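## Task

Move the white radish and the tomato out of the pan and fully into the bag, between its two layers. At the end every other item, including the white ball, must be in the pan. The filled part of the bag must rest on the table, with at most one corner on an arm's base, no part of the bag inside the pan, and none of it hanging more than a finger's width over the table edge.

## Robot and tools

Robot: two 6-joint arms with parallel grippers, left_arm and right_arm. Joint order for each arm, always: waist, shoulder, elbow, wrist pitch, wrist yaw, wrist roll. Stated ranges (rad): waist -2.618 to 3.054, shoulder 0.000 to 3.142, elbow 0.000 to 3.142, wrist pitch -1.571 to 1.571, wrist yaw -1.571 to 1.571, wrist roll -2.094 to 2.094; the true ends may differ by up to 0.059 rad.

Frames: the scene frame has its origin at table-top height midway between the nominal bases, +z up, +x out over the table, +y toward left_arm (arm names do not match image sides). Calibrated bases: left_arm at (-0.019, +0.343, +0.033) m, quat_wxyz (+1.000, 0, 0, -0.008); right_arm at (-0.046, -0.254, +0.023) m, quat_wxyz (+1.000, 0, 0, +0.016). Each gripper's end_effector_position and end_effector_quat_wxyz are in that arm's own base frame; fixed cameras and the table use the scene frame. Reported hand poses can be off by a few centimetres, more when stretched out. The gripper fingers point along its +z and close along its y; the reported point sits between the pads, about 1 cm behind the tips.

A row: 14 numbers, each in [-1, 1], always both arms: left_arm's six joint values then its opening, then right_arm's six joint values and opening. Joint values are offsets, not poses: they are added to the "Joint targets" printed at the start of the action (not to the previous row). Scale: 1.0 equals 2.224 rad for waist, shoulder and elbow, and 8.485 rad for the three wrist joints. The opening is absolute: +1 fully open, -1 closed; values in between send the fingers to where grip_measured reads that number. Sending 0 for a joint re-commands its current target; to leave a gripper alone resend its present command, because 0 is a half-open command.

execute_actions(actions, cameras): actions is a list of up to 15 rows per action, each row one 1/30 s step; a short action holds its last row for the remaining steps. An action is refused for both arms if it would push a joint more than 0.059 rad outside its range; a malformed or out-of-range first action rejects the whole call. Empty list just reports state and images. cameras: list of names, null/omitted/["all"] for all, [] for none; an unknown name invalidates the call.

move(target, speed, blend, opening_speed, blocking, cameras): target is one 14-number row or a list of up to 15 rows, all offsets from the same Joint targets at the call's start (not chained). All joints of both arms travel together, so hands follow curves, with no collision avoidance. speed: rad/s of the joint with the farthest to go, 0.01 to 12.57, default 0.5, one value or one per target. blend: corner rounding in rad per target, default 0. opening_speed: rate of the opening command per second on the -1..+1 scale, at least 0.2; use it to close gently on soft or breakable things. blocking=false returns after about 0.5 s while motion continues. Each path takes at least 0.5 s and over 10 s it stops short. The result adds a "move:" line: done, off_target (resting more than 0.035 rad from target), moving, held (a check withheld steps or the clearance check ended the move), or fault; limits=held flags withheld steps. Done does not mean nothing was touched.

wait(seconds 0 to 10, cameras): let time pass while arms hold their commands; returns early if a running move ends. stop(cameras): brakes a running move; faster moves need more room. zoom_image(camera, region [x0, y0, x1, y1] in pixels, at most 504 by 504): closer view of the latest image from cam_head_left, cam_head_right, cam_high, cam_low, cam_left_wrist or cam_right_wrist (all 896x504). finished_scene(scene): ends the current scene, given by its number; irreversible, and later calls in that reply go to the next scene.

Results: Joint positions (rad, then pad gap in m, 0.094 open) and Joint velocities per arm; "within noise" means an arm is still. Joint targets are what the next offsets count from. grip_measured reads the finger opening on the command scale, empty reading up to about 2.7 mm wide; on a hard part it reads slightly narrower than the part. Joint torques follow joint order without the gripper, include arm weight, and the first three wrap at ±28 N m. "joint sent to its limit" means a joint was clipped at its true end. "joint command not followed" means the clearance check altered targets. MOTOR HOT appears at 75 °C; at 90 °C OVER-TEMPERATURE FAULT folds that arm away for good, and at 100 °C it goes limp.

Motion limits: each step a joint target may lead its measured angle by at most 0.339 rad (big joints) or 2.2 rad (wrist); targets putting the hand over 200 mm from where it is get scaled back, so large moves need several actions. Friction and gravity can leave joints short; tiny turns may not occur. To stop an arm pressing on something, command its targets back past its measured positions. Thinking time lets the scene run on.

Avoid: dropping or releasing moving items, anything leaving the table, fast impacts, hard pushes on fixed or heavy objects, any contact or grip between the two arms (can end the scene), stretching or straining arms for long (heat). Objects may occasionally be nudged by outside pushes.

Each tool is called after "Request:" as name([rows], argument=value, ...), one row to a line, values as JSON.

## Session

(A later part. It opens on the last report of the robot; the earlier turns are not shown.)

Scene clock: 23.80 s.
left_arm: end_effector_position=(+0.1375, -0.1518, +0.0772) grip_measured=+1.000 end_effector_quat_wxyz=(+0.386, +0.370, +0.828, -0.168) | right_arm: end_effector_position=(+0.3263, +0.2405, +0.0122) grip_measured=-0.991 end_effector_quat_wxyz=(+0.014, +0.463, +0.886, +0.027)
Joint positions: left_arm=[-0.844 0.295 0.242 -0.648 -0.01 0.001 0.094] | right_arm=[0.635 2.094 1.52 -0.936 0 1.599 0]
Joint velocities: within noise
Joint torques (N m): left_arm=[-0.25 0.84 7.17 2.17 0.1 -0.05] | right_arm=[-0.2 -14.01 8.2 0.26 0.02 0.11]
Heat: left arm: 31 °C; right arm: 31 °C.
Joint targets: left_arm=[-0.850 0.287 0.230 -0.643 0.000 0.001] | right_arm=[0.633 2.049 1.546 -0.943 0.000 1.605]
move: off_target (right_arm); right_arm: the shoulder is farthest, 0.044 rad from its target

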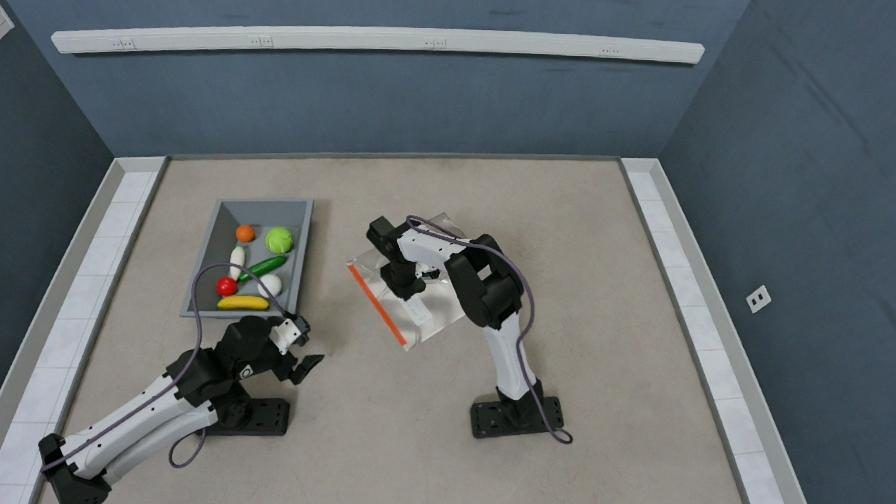

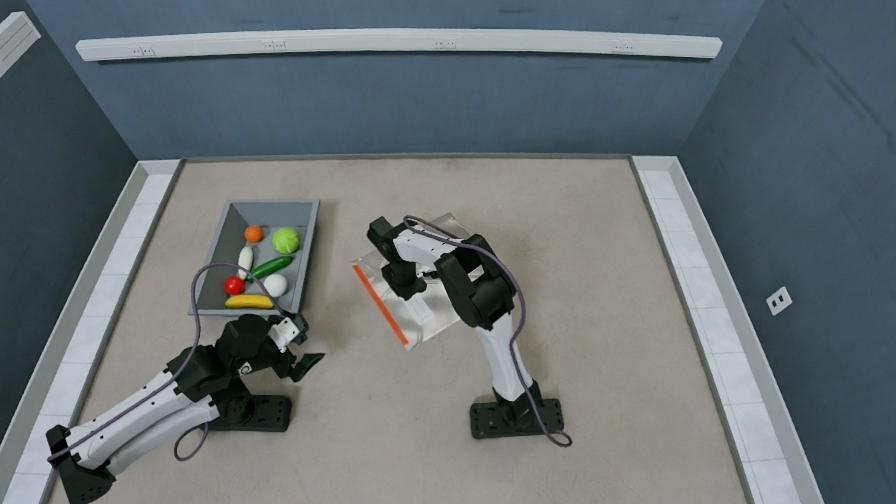

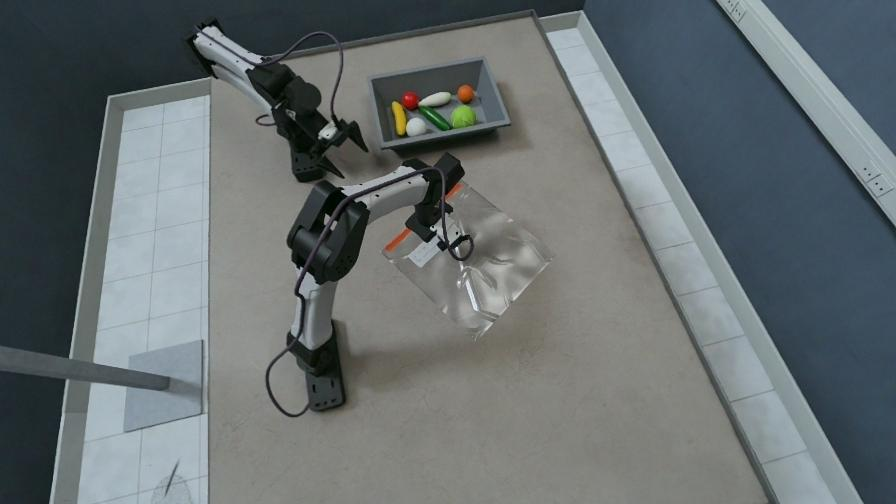

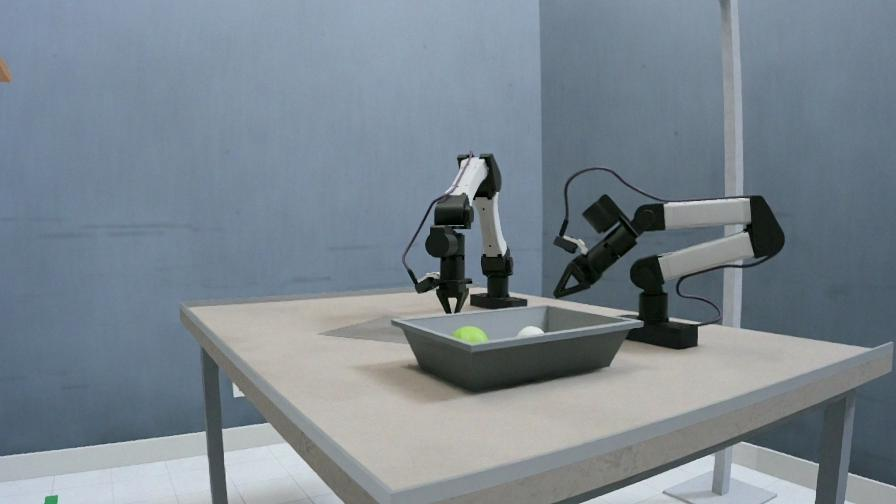

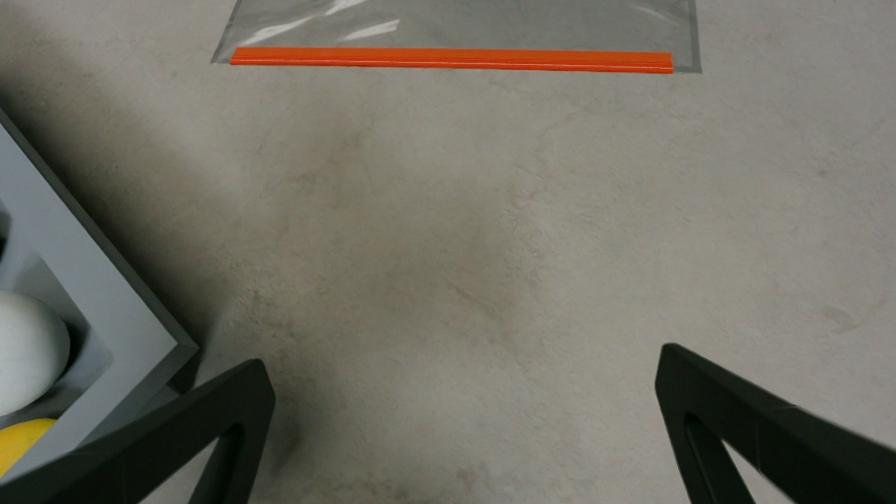

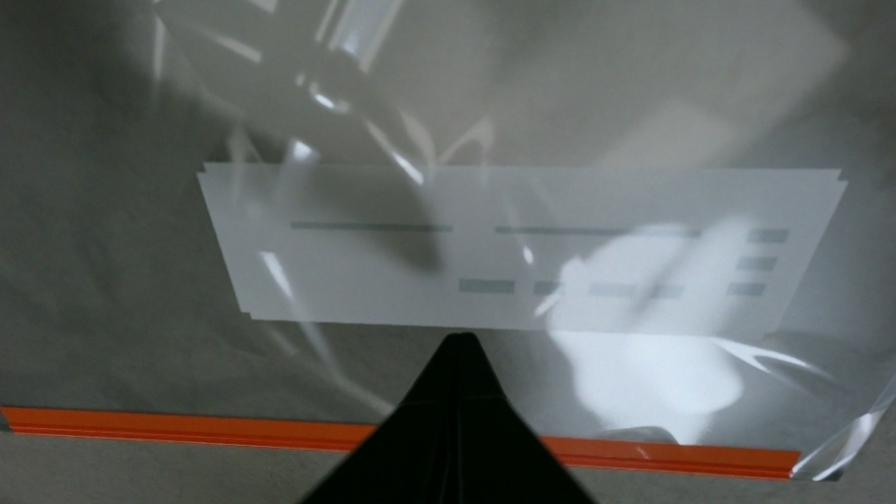

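Request:
move([
  [0,0,0,0,0,0,1,0,0.067,0.0679,-0.0138,0,0,0.5],
  [0,0,0,0,0,0,1,0,0.0827,0.0423,-0.0029,0,0,0.5],
], speed=[0.3,0.1], cameras=["cam_right_wrist"])

Scene clock: 27.10 s.
left_arm: end_effector_position=(+0.1375, -0.1518, +0.0772) grip_measured=+1.000 end_effector_quat_wxyz=(+0.386, +0.370, +0.828, -0.168) | right_arm: end_effector_position=(+0.3398, +0.2505, -0.0063) grip_measured=+0.499 end_effector_quat_wxyz=(+0.004, +0.463, +0.886, +0.009)
Joint positions: left_arm=[-0.844 0.295 0.242 -0.648 -0.01 0.001 0.094] | right_arm=[0.635 2.217 1.644 -0.978 0 1.599 0.07]
Joint velocities: within noise
Joint torques (N m): left_arm=[-0.29 0.81 7.19 2.18 0.11 -0.05] | right_arm=[-0.23 -9.51 5.34 0.4 0.02 0.11]
Heat: left arm: 32 °C; right arm: 32 °C.
Joint targets: left_arm=[-0.850 0.287 0.230 -0.643 0.000 0.001] | right_arm=[0.633 2.233 1.640 -0.968 0.000 1.605]
move: done
Images, in order (width x height): cam_right_wrist 896x504.

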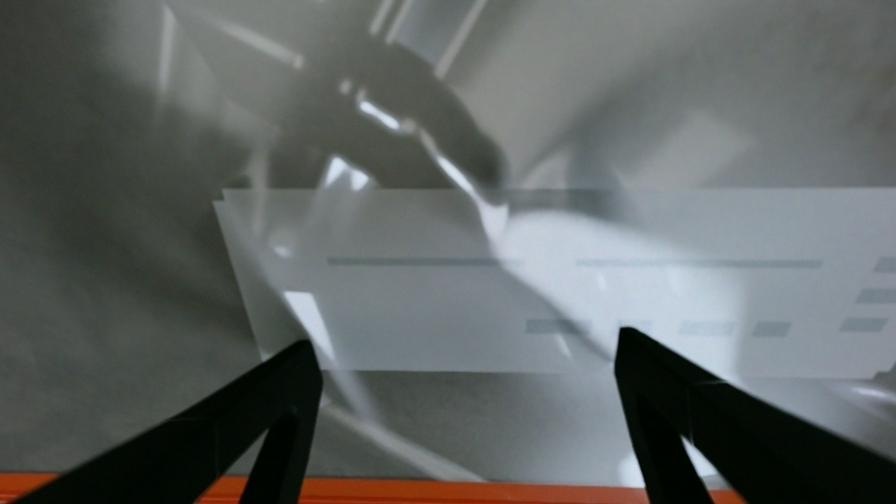

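Request:
move(target=[0,0,0,0,0,0,1,0,0.0055,-0.009,0.0039,0,0,0.5], speed=0.1, cameras=[])

Request:
move(target=[0,0,0,0,0,0,1,0,0,0,0,0,0,-0.95], opening_speed=0.8, cameras=["cam_right_wrist","cam_left_wrist"])

Scene clock: 28.03 s.
left_arm: end_effector_position=(+0.1375, -0.1518, +0.0772) grip_measured=+1.000 end_effector_quat_wxyz=(+0.386, +0.370, +0.828, -0.168) | right_arm: end_effector_position=(+0.3404, +0.2509, -0.0082) grip_measured=+0.499 end_effector_quat_wxyz=(+0.006, +0.463, +0.886, +0.011)
Joint positions: left_arm=[-0.844 0.295 0.242 -0.648 -0.01 0.001 0.094] | right_arm=[0.635 2.217 1.636 -0.964 0 1.599 0.07]
Joint velocities: within noise
Joint torques (N m): left_arm=[-0.31 0.84 7.2 2.18 0.11 -0.06] | right_arm=[-0.21 -8.46 4.23 0.54 0.02 0.11]
Heat: left arm: 32 °C; right arm: 32 °C.
Joint targets: left_arm=[-0.850 0.287 0.230 -0.643 0.000 0.001] | right_arm=[0.633 2.245 1.620 -0.935 0.000 1.605]
move: done
No camera images: "cameras" was empty.

Scene clock: 30.07 s.
left_arm: end_effector_position=(+0.1375, -0.1518, +0.0772) grip_measured=+1.000 end_effector_quat_wxyz=(+0.386, +0.370, +0.828, -0.168) | right_arm: end_effector_position=(+0.3421, +0.2522, -0.0081) grip_measured=-0.948 end_effector_quat_wxyz=(+0.007, +0.463, +0.886, +0.015)
Joint positions: left_arm=[-0.844 0.295 0.242 -0.648 -0.01 0.001 0.094] | right_arm=[0.635 2.217 1.636 -0.956 0 1.599 0.002]
Joint velocities: within noise
Joint torques (N m): left_arm=[-0.28 0.8 7.17 2.17 0.11 -0.05] | right_arm=[-0.23 -8.44 4.25 0.47 0.02 0.11]
Heat: left arm: 32 °C; right arm: 32 °C.
Joint targets: left_arm=[-0.850 0.287 0.230 -0.643 0.000 0.001] | right_arm=[0.633 2.245 1.620 -0.935 0.000 1.605]
move: done
Images, in order (width x height): cam_left_wrist 896x504, cam_right_wrist 896x504.

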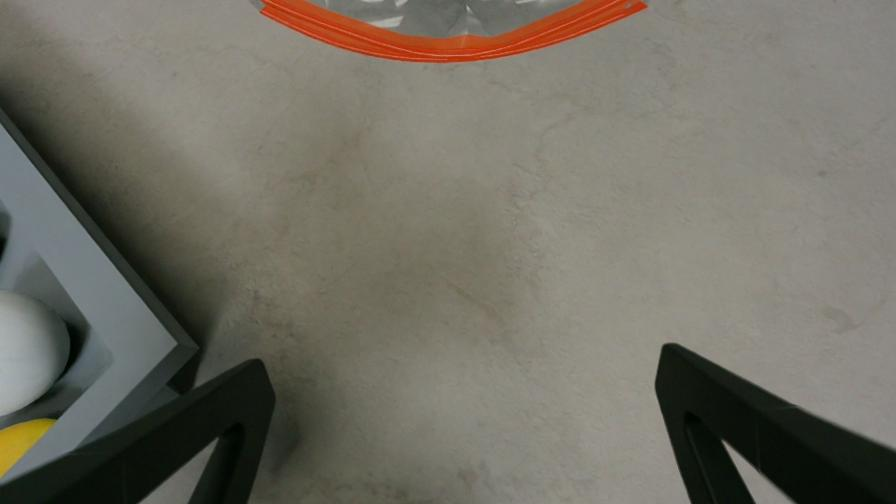

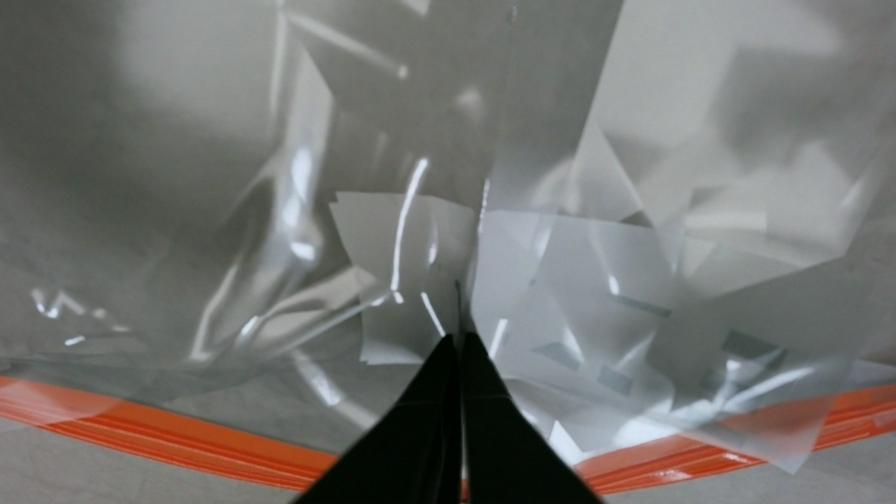

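Request:
zoom_image(camera="cam_left_wrist", region=[230, 0, 680, 100])

Request:
move(target=[0,0,0,0,0,0,1,0,-0.010,0.016,-0.007,0,0,-1], speed=0.08, cameras=["cam_right_wrist","cam_left_wrist"])

Scaled by 1.120 from the camera's 896x504 image, which has a finer 1280x720 frame.

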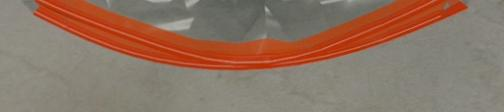

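Scene clock: 31.50 s.
left_arm: end_effector_position=(+0.1375, -0.1518, +0.0772) grip_measured=+1.000 end_effector_quat_wxyz=(+0.386, +0.370, +0.828, -0.168) | right_arm: end_effector_position=(+0.3387, +0.2496, -0.0078) grip_measured=-0.987 end_effector_quat_wxyz=(+0.004, +0.463, +0.886, +0.007)
Joint positions: left_arm=[-0.844 0.295 0.242 -0.648 -0.01 0.001 0.094] | right_arm=[0.635 2.217 1.638 -0.976 0 1.599 0.001]
Joint velocities: within noise
Joint torques (N m): left_arm=[-0.29 0.83 7.17 2.17 0.11 -0.05] | right_arm=[-0.23 -10.37 7.41 0.06 0.02 0.12]
Heat: left arm: 32 °C; right arm: 33 °C.
Joint targets: left_arm=[-0.850 0.287 0.230 -0.643 0.000 0.001] | right_arm=[0.633 2.223 1.656 -0.994 0.000 1.605]
move: done
Images, in order (width x height): cam_left_wrist 896x504, cam_right_wrist 896x504.

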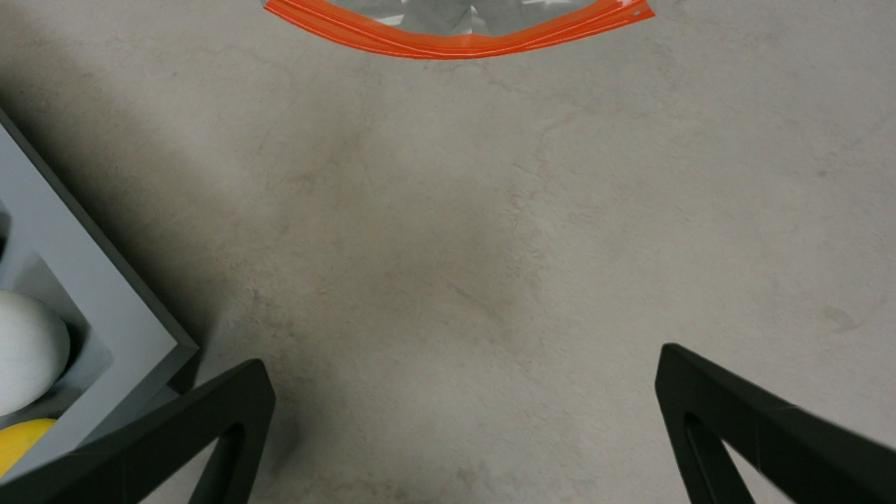

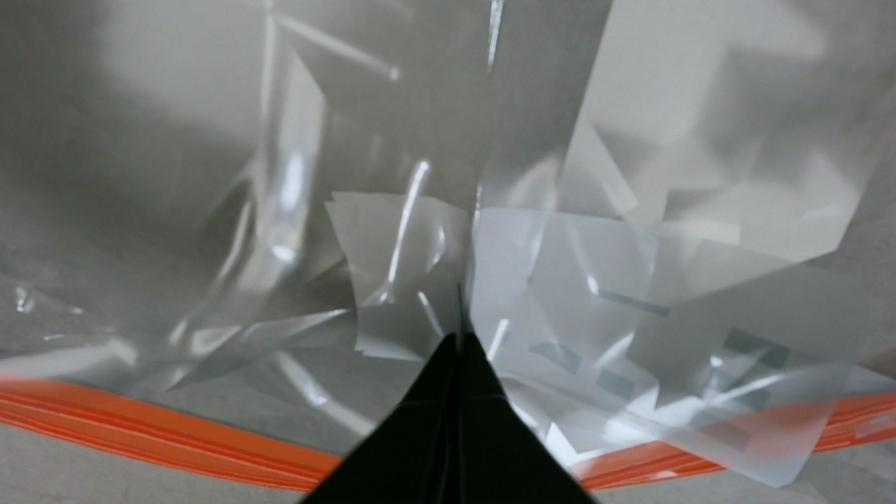

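Request:
move(target=[0,0,0,0,0,0,1,0,-0.0169,0.0274,-0.0116,0,0,-1], speed=0.12, cameras=["cam_right_wrist","cam_left_wrist","cam_low"])

Scene clock: 33.03 s.
left_arm: end_effector_position=(+0.1375, -0.1518, +0.0772) grip_measured=+1.000 end_effector_quat_wxyz=(+0.386, +0.370, +0.828, -0.168) | right_arm: end_effector_position=(+0.3311, +0.2440, +0.0052) grip_measured=-0.987 end_effector_quat_wxyz=(-0.008, +0.463, +0.886, -0.018)
Joint positions: left_arm=[-0.844 0.295 0.242 -0.648 -0.01 0.001 0.094] | right_arm=[0.635 2.217 1.691 -1.084 0 1.599 0.001]
Joint velocities: within noise
Joint torques (N m): left_arm=[-0.29 0.81 7.2 2.18 0.11 -0.05] | right_arm=[-0.21 -13.68 8.09 0.09 0.02 0.12]
Heat: left arm: 32 °C; right arm: 33 °C.
Joint targets: left_arm=[-0.850 0.287 0.230 -0.643 0.000 0.001] | right_arm=[0.633 2.186 1.716 -1.093 0.000 1.605]
move: done
Images, in order (width x height): cam_low 896x504, cam_left_wrist 896x504, cam_right_wrist 896x504.

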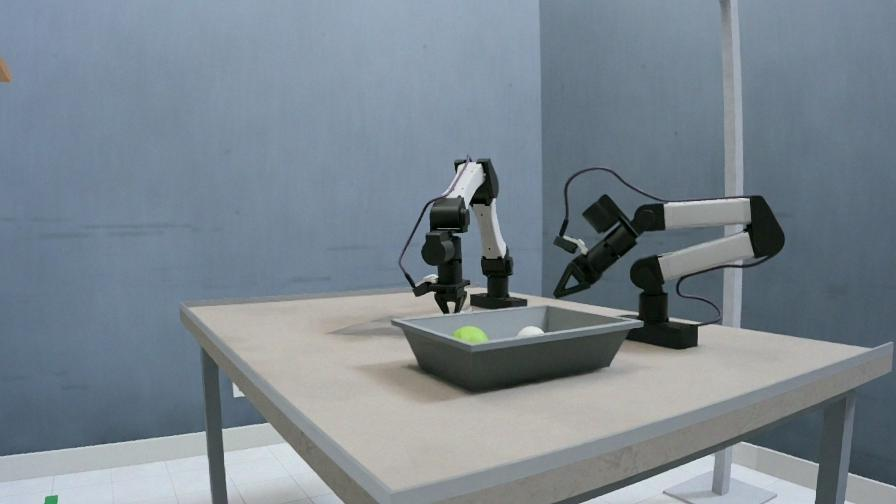

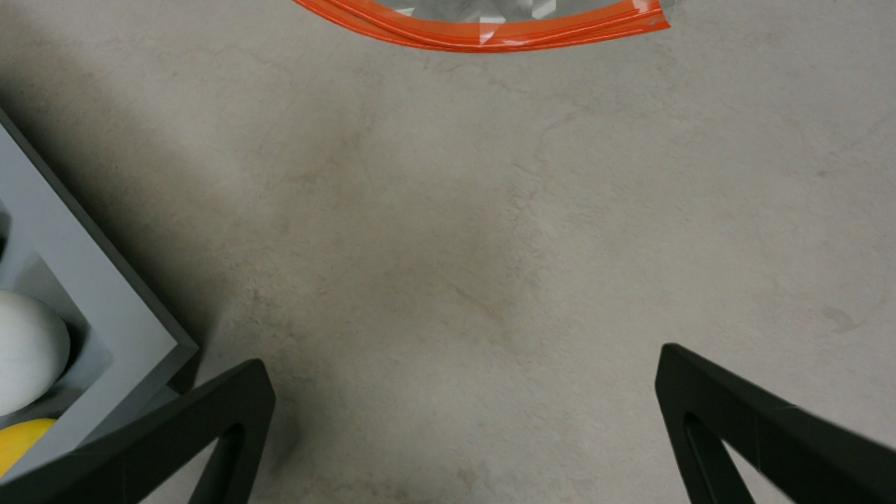

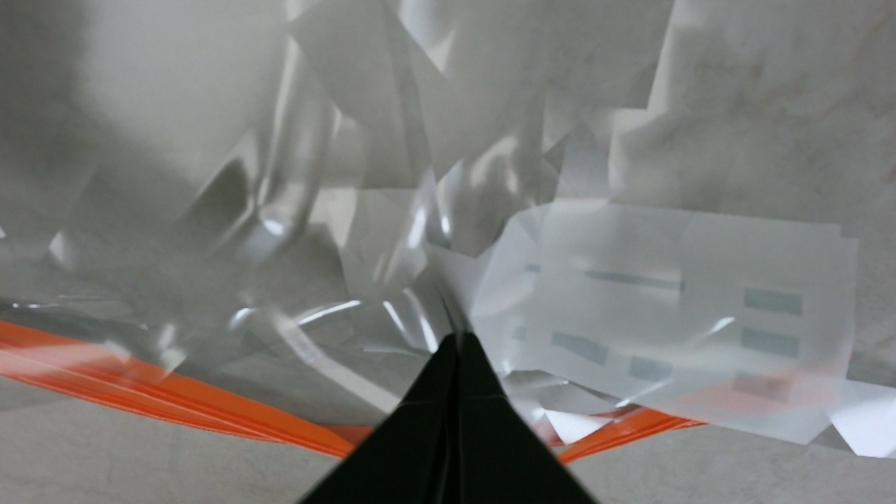

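Request:
move(target=[0,0,0,0,0,0,1,0,-0.0612,0.0265,-0.0114,0,0,-1], speed=0.12)

Scene clock: 34.97 s.
left_arm: end_effector_position=(+0.1375, -0.1518, +0.0772) grip_measured=+1.000 end_effector_quat_wxyz=(+0.386, +0.370, +0.828, -0.168) | right_arm: end_effector_position=(+0.3333, +0.2456, +0.0665) grip_measured=-0.987 end_effector_quat_wxyz=(+0.009, +0.463, +0.886, +0.018)
Joint positions: left_arm=[-0.844 0.295 0.242 -0.648 -0.01 0.001 0.094] | right_arm=[0.635 2.099 1.751 -1.182 0 1.599 0.001]
Joint velocities: within noise
Joint torques (N m): left_arm=[-0.31 0.83 7.19 2.17 0.1 -0.05] | right_arm=[-0.23 -14.72 8.35 0.22 0.02 0.11]
Heat: left arm: 33 °C; right arm: 34 °C.
Joint targets: left_arm=[-0.850 0.287 0.230 -0.643 0.000 0.001] | right_arm=[0.633 2.049 1.776 -1.189 0.000 1.605]
move: off_target (right_arm); right_arm: the shoulder is farthest, 0.049 rad from its target

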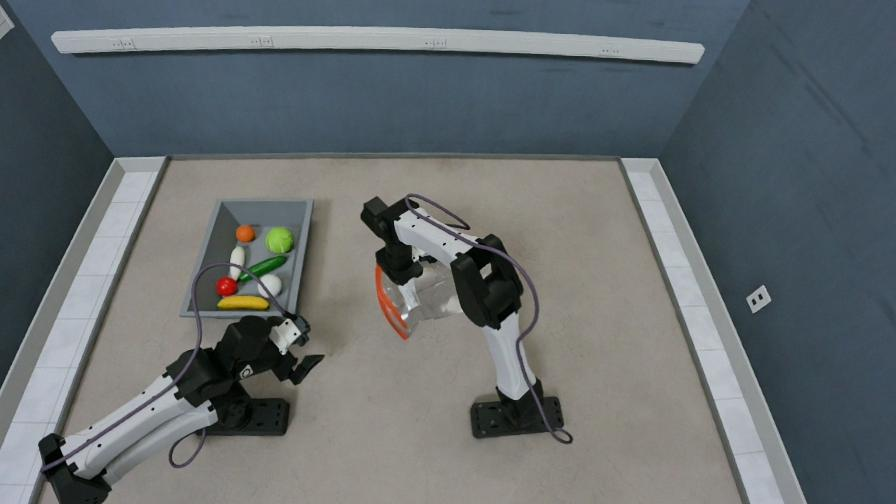

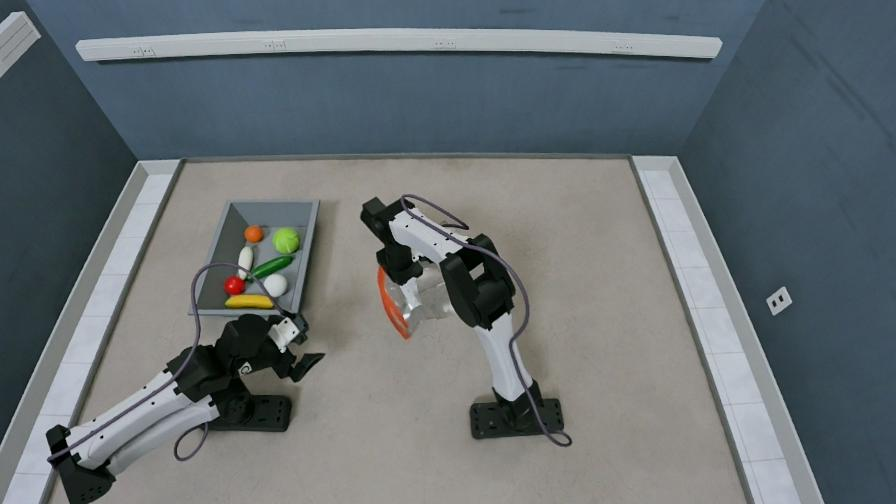

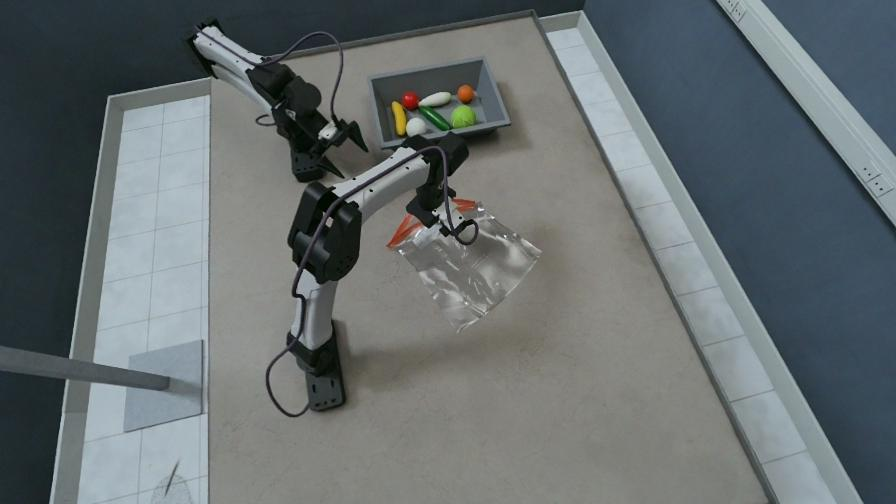

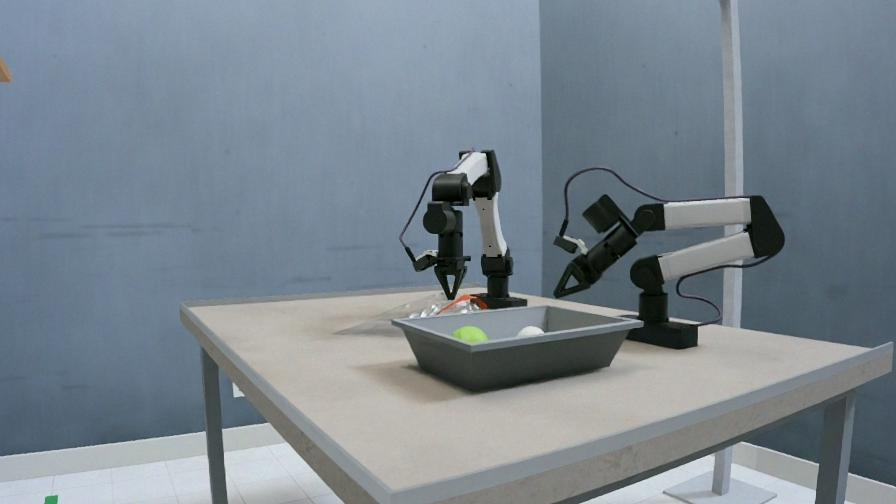

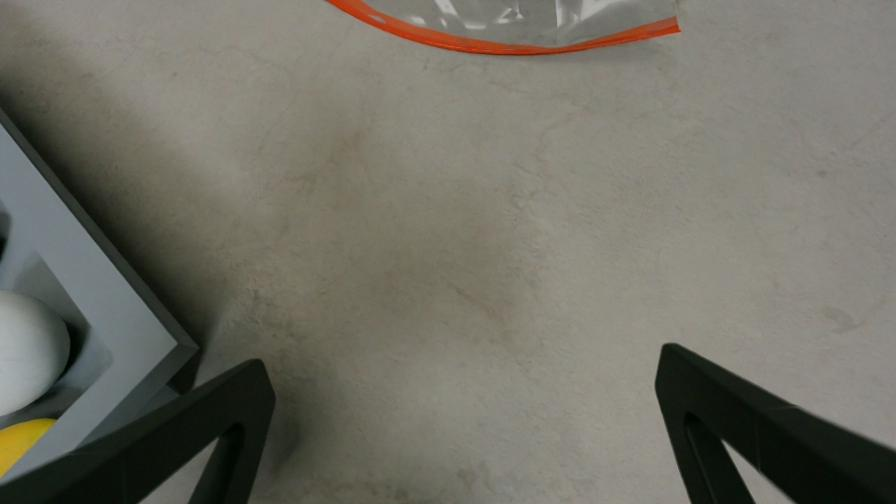

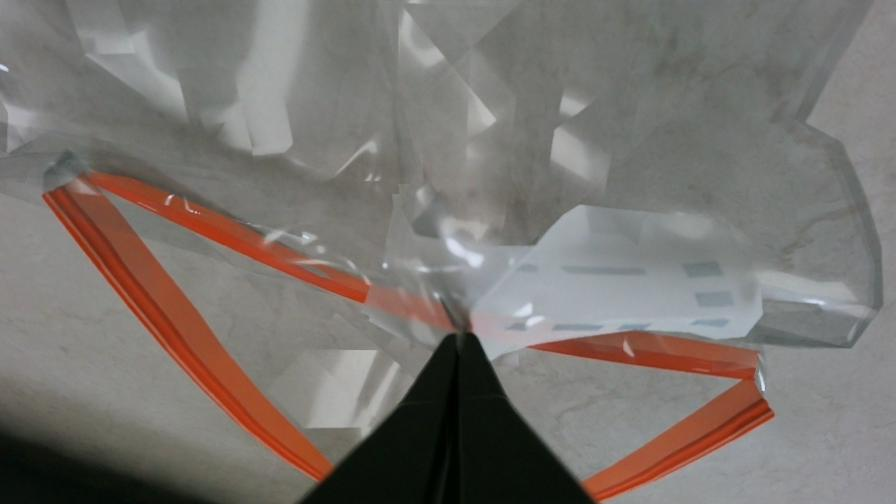

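Request:
zoom_image(camera="cam_head_left", region=[330, 220, 500, 360])

Request:
zoom_image(camera="cam_low", region=[320, 240, 540, 350])

Request:
zoom_image(camera="cam_high", region=[370, 170, 560, 340])

Scaled by 2.965 from the camera's 896x504 image, which has a finer 1280x720 frame.

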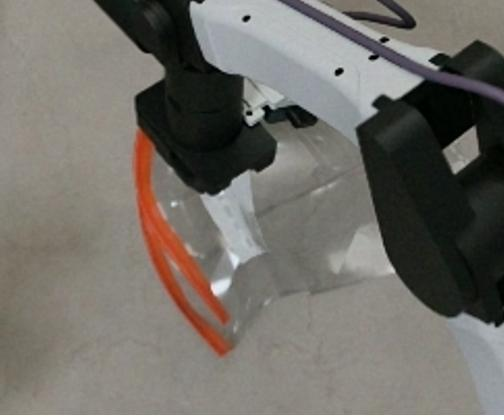

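Scaled by 2.291 from the camera's 896x504 image, which has a finer 1280x720 frame.

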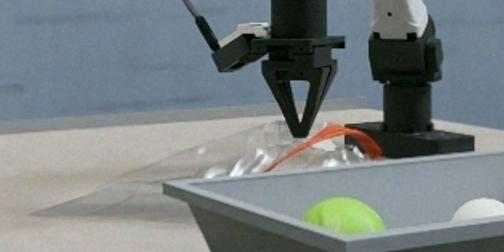

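Scaled by 2.653 from the camera's 896x504 image, which has a finer 1280x720 frame.

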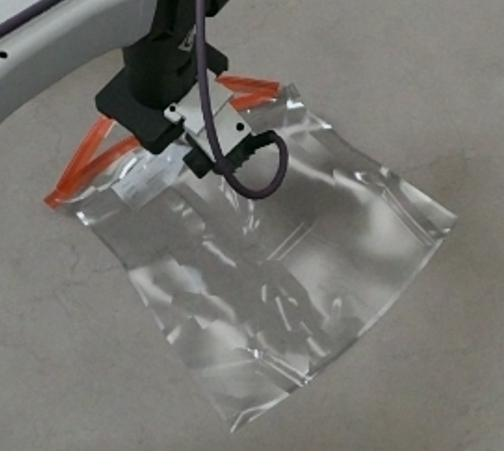

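Request:
move([
  [0.1574,0.446,0.3359,-0.0065,0,0,1,-0.0085,0.0589,0,-0.0159,0,0,-1],
  [0.4361,0.446,0.3359,-0.0065,0,0,1,0,-0.0085,0.0589,-0.0159,0,0,-1],
], speed=0.8, blend=0.1)

Scene clock: 39.70 s.
left_arm: end_effector_position=(+0.3253, +0.0392, +0.1381) grip_measured=+1.000 end_effector_quat_wxyz=(+0.282, -0.056, +0.958, +0.021) | right_arm: end_effector_position=(+0.3363, +0.2432, +0.1104) grip_measured=-0.987 end_effector_quat_wxyz=(+0.014, +0.467, +0.884, +0.029)
Joint positions: left_arm=[0.115 1.27 0.954 -0.682 -0.009 0.001 0.094] | right_arm=[0.626 2.073 1.884 -1.317 0 1.599 0.001]
Joint velocities: within noise
Joint torques (N m): left_arm=[0.51 -3.59 10.29 1.48 0.09 -0.05] | right_arm=[0.68 -13.97 8.23 0.23 0.02 0.11]
Heat: left arm: 33 °C; right arm: 36 °C.
Joint targets: left_arm=[0.119 1.279 0.977 -0.698 0.000 0.001] | right_arm=[0.633 2.031 1.906 -1.324 0.000 1.605]
move: off_target (right_arm); right_arm: the shoulder is farthest, 0.043 rad from its target

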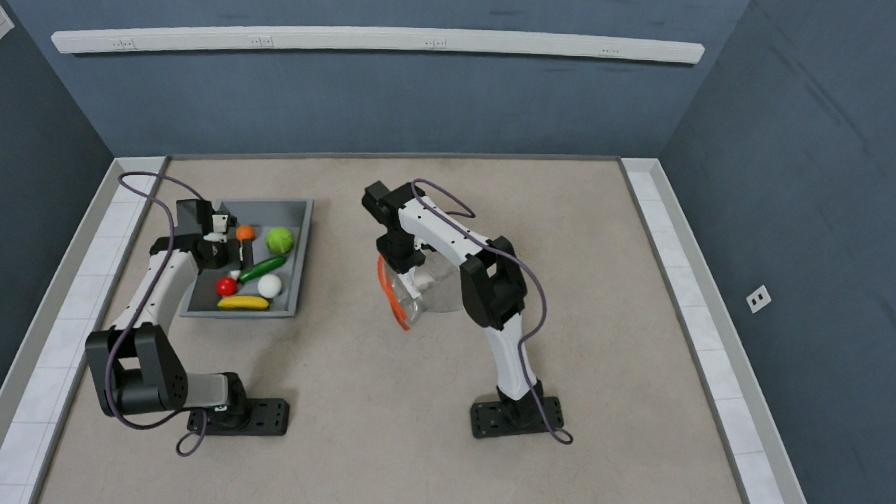

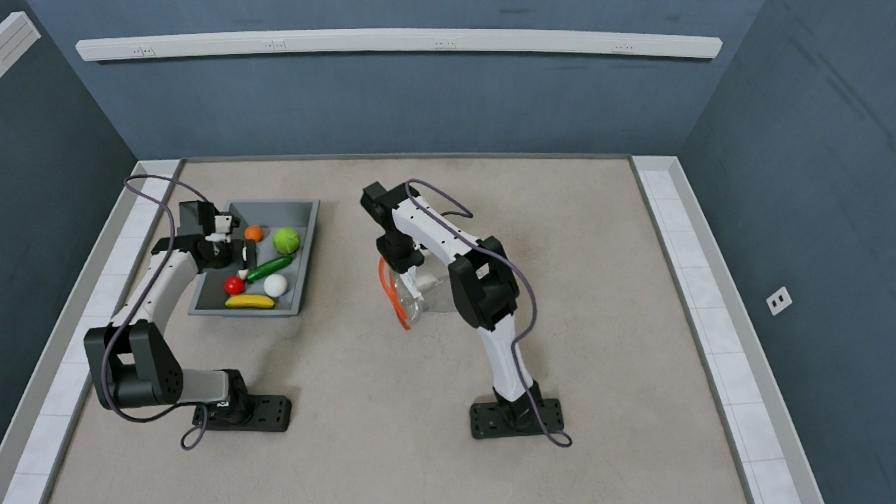

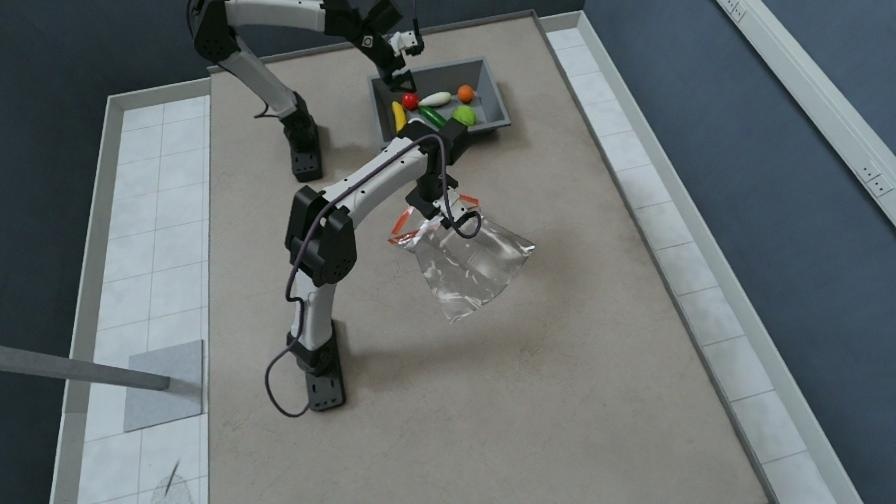

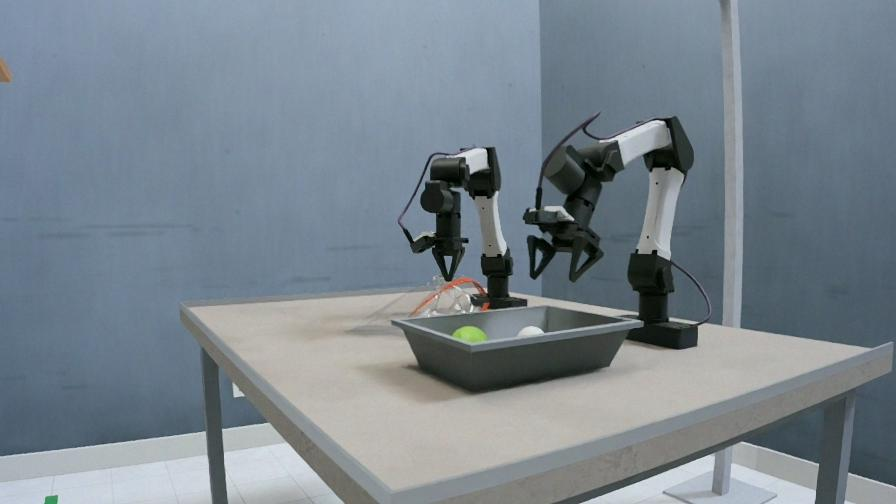

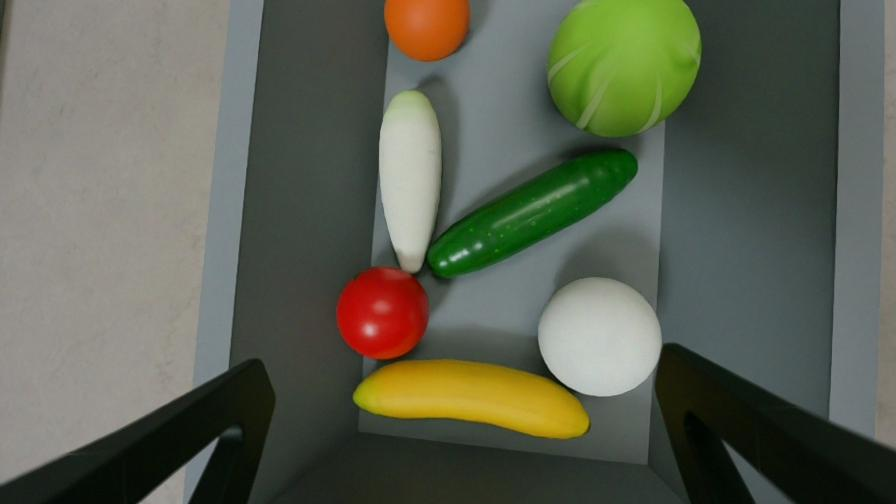

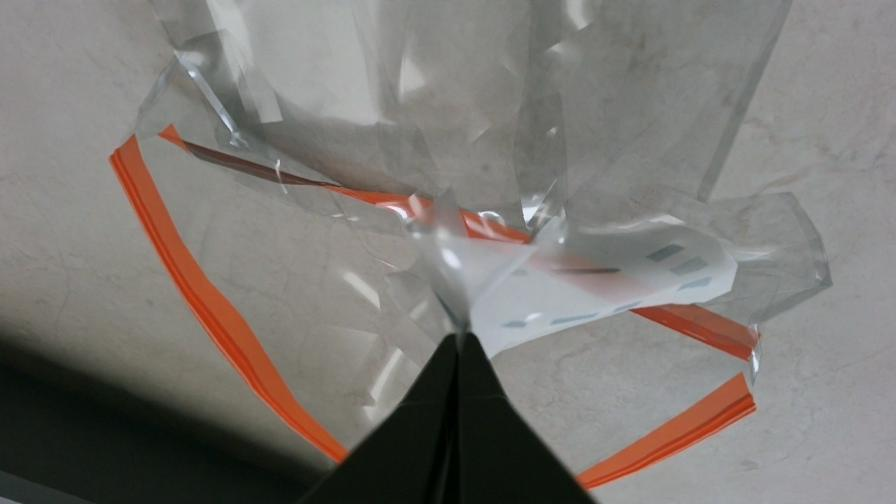

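Request:
move(target=[0.0216,0.1983,0.0517,0.0206,0,0,0.1,-0.054,0,0,0,0,-0.0141,-1], speed=0.4)

Scene clock: 44.90 s.
left_arm: end_effector_position=(+0.3806, +0.0634, +0.0491) grip_measured=+0.102 end_effector_quat_wxyz=(+0.199, -0.079, +0.977, +0.020) | right_arm: end_effector_position=(+0.3607, +0.2049, +0.1104) grip_measured=-0.987 end_effector_quat_wxyz=(+0.017, +0.469, +0.883, +0.027)
Joint positions: left_arm=[0.161 1.708 1.07 -0.531 -0.009 0.001 0.052] | right_arm=[0.517 2.073 1.884 -1.318 0 1.493 0.001]
Joint velocities: within noise
Joint torques (N m): left_arm=[0.66 -6.67 9.39 1.4 0.09 -0.05] | right_arm=[-0.32 -13.94 8.14 0.27 0.02 -0.07]
Heat: left arm: 32 °C; right arm: 38 °C.
Joint targets: left_arm=[0.168 1.720 1.092 -0.523 0.000 0.001] | right_arm=[0.512 2.031 1.906 -1.324 0.000 1.485]
move: off_target (right_arm); right_arm: the shoulder is farthest, 0.042 rad from its target

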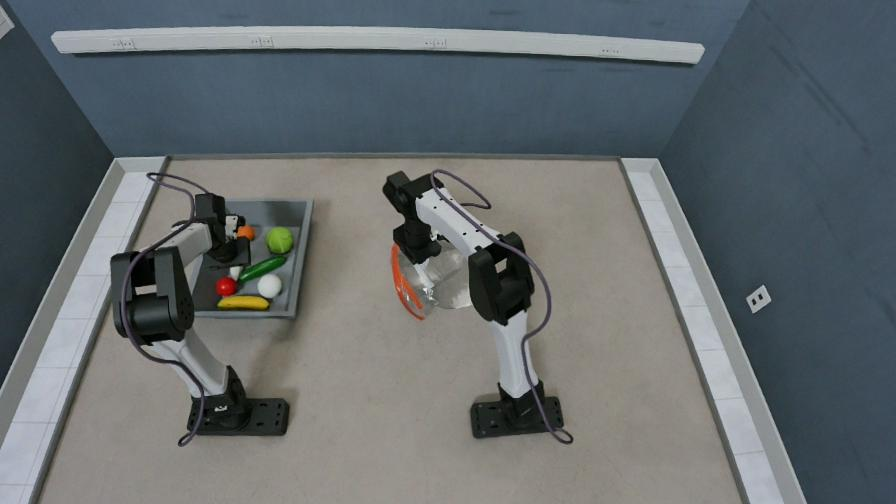

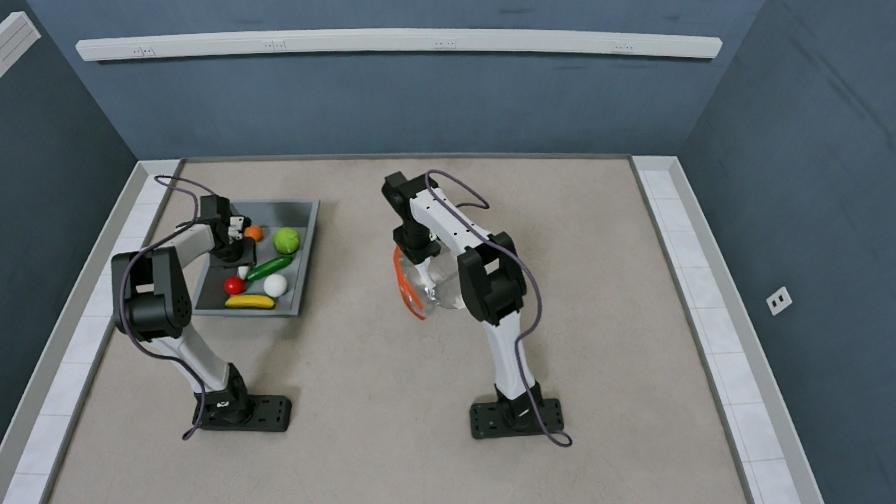

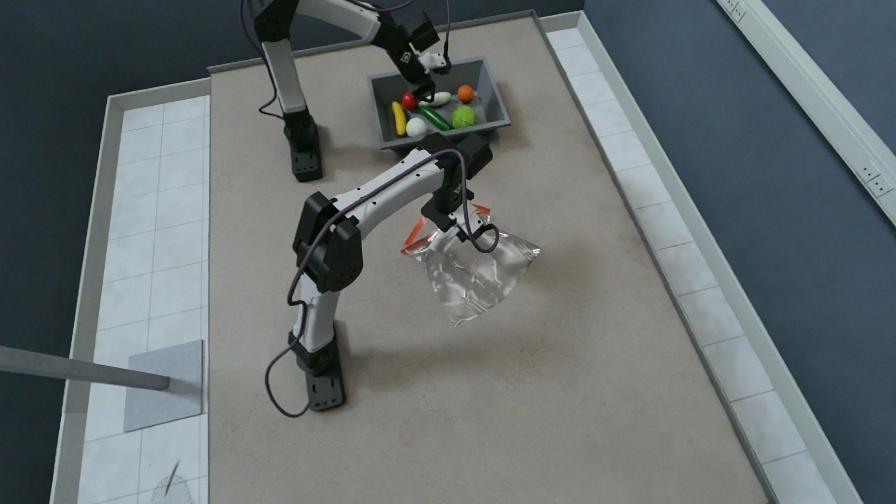

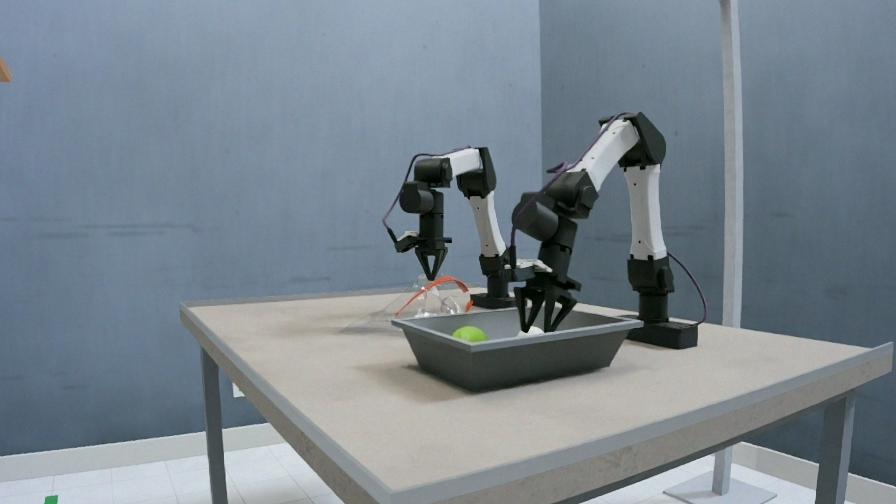

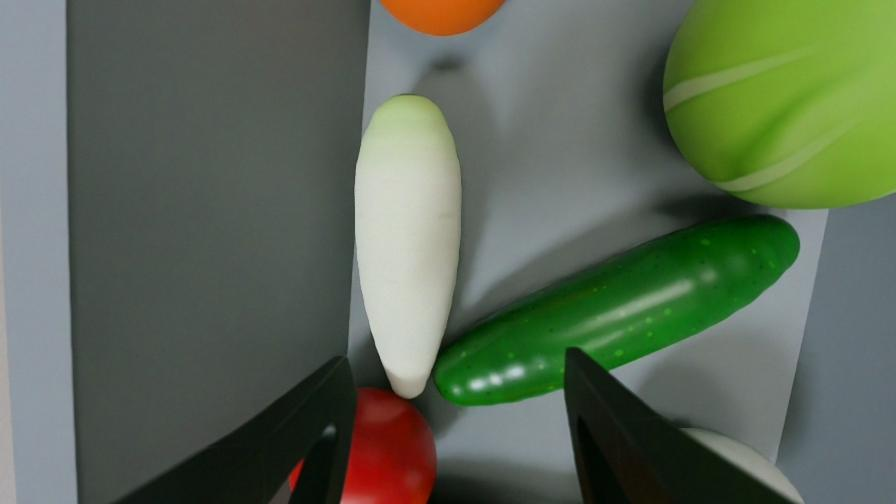

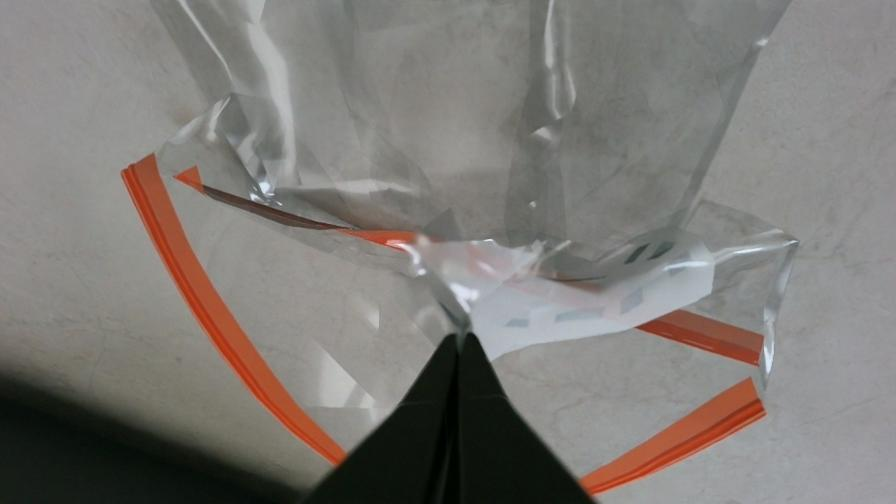

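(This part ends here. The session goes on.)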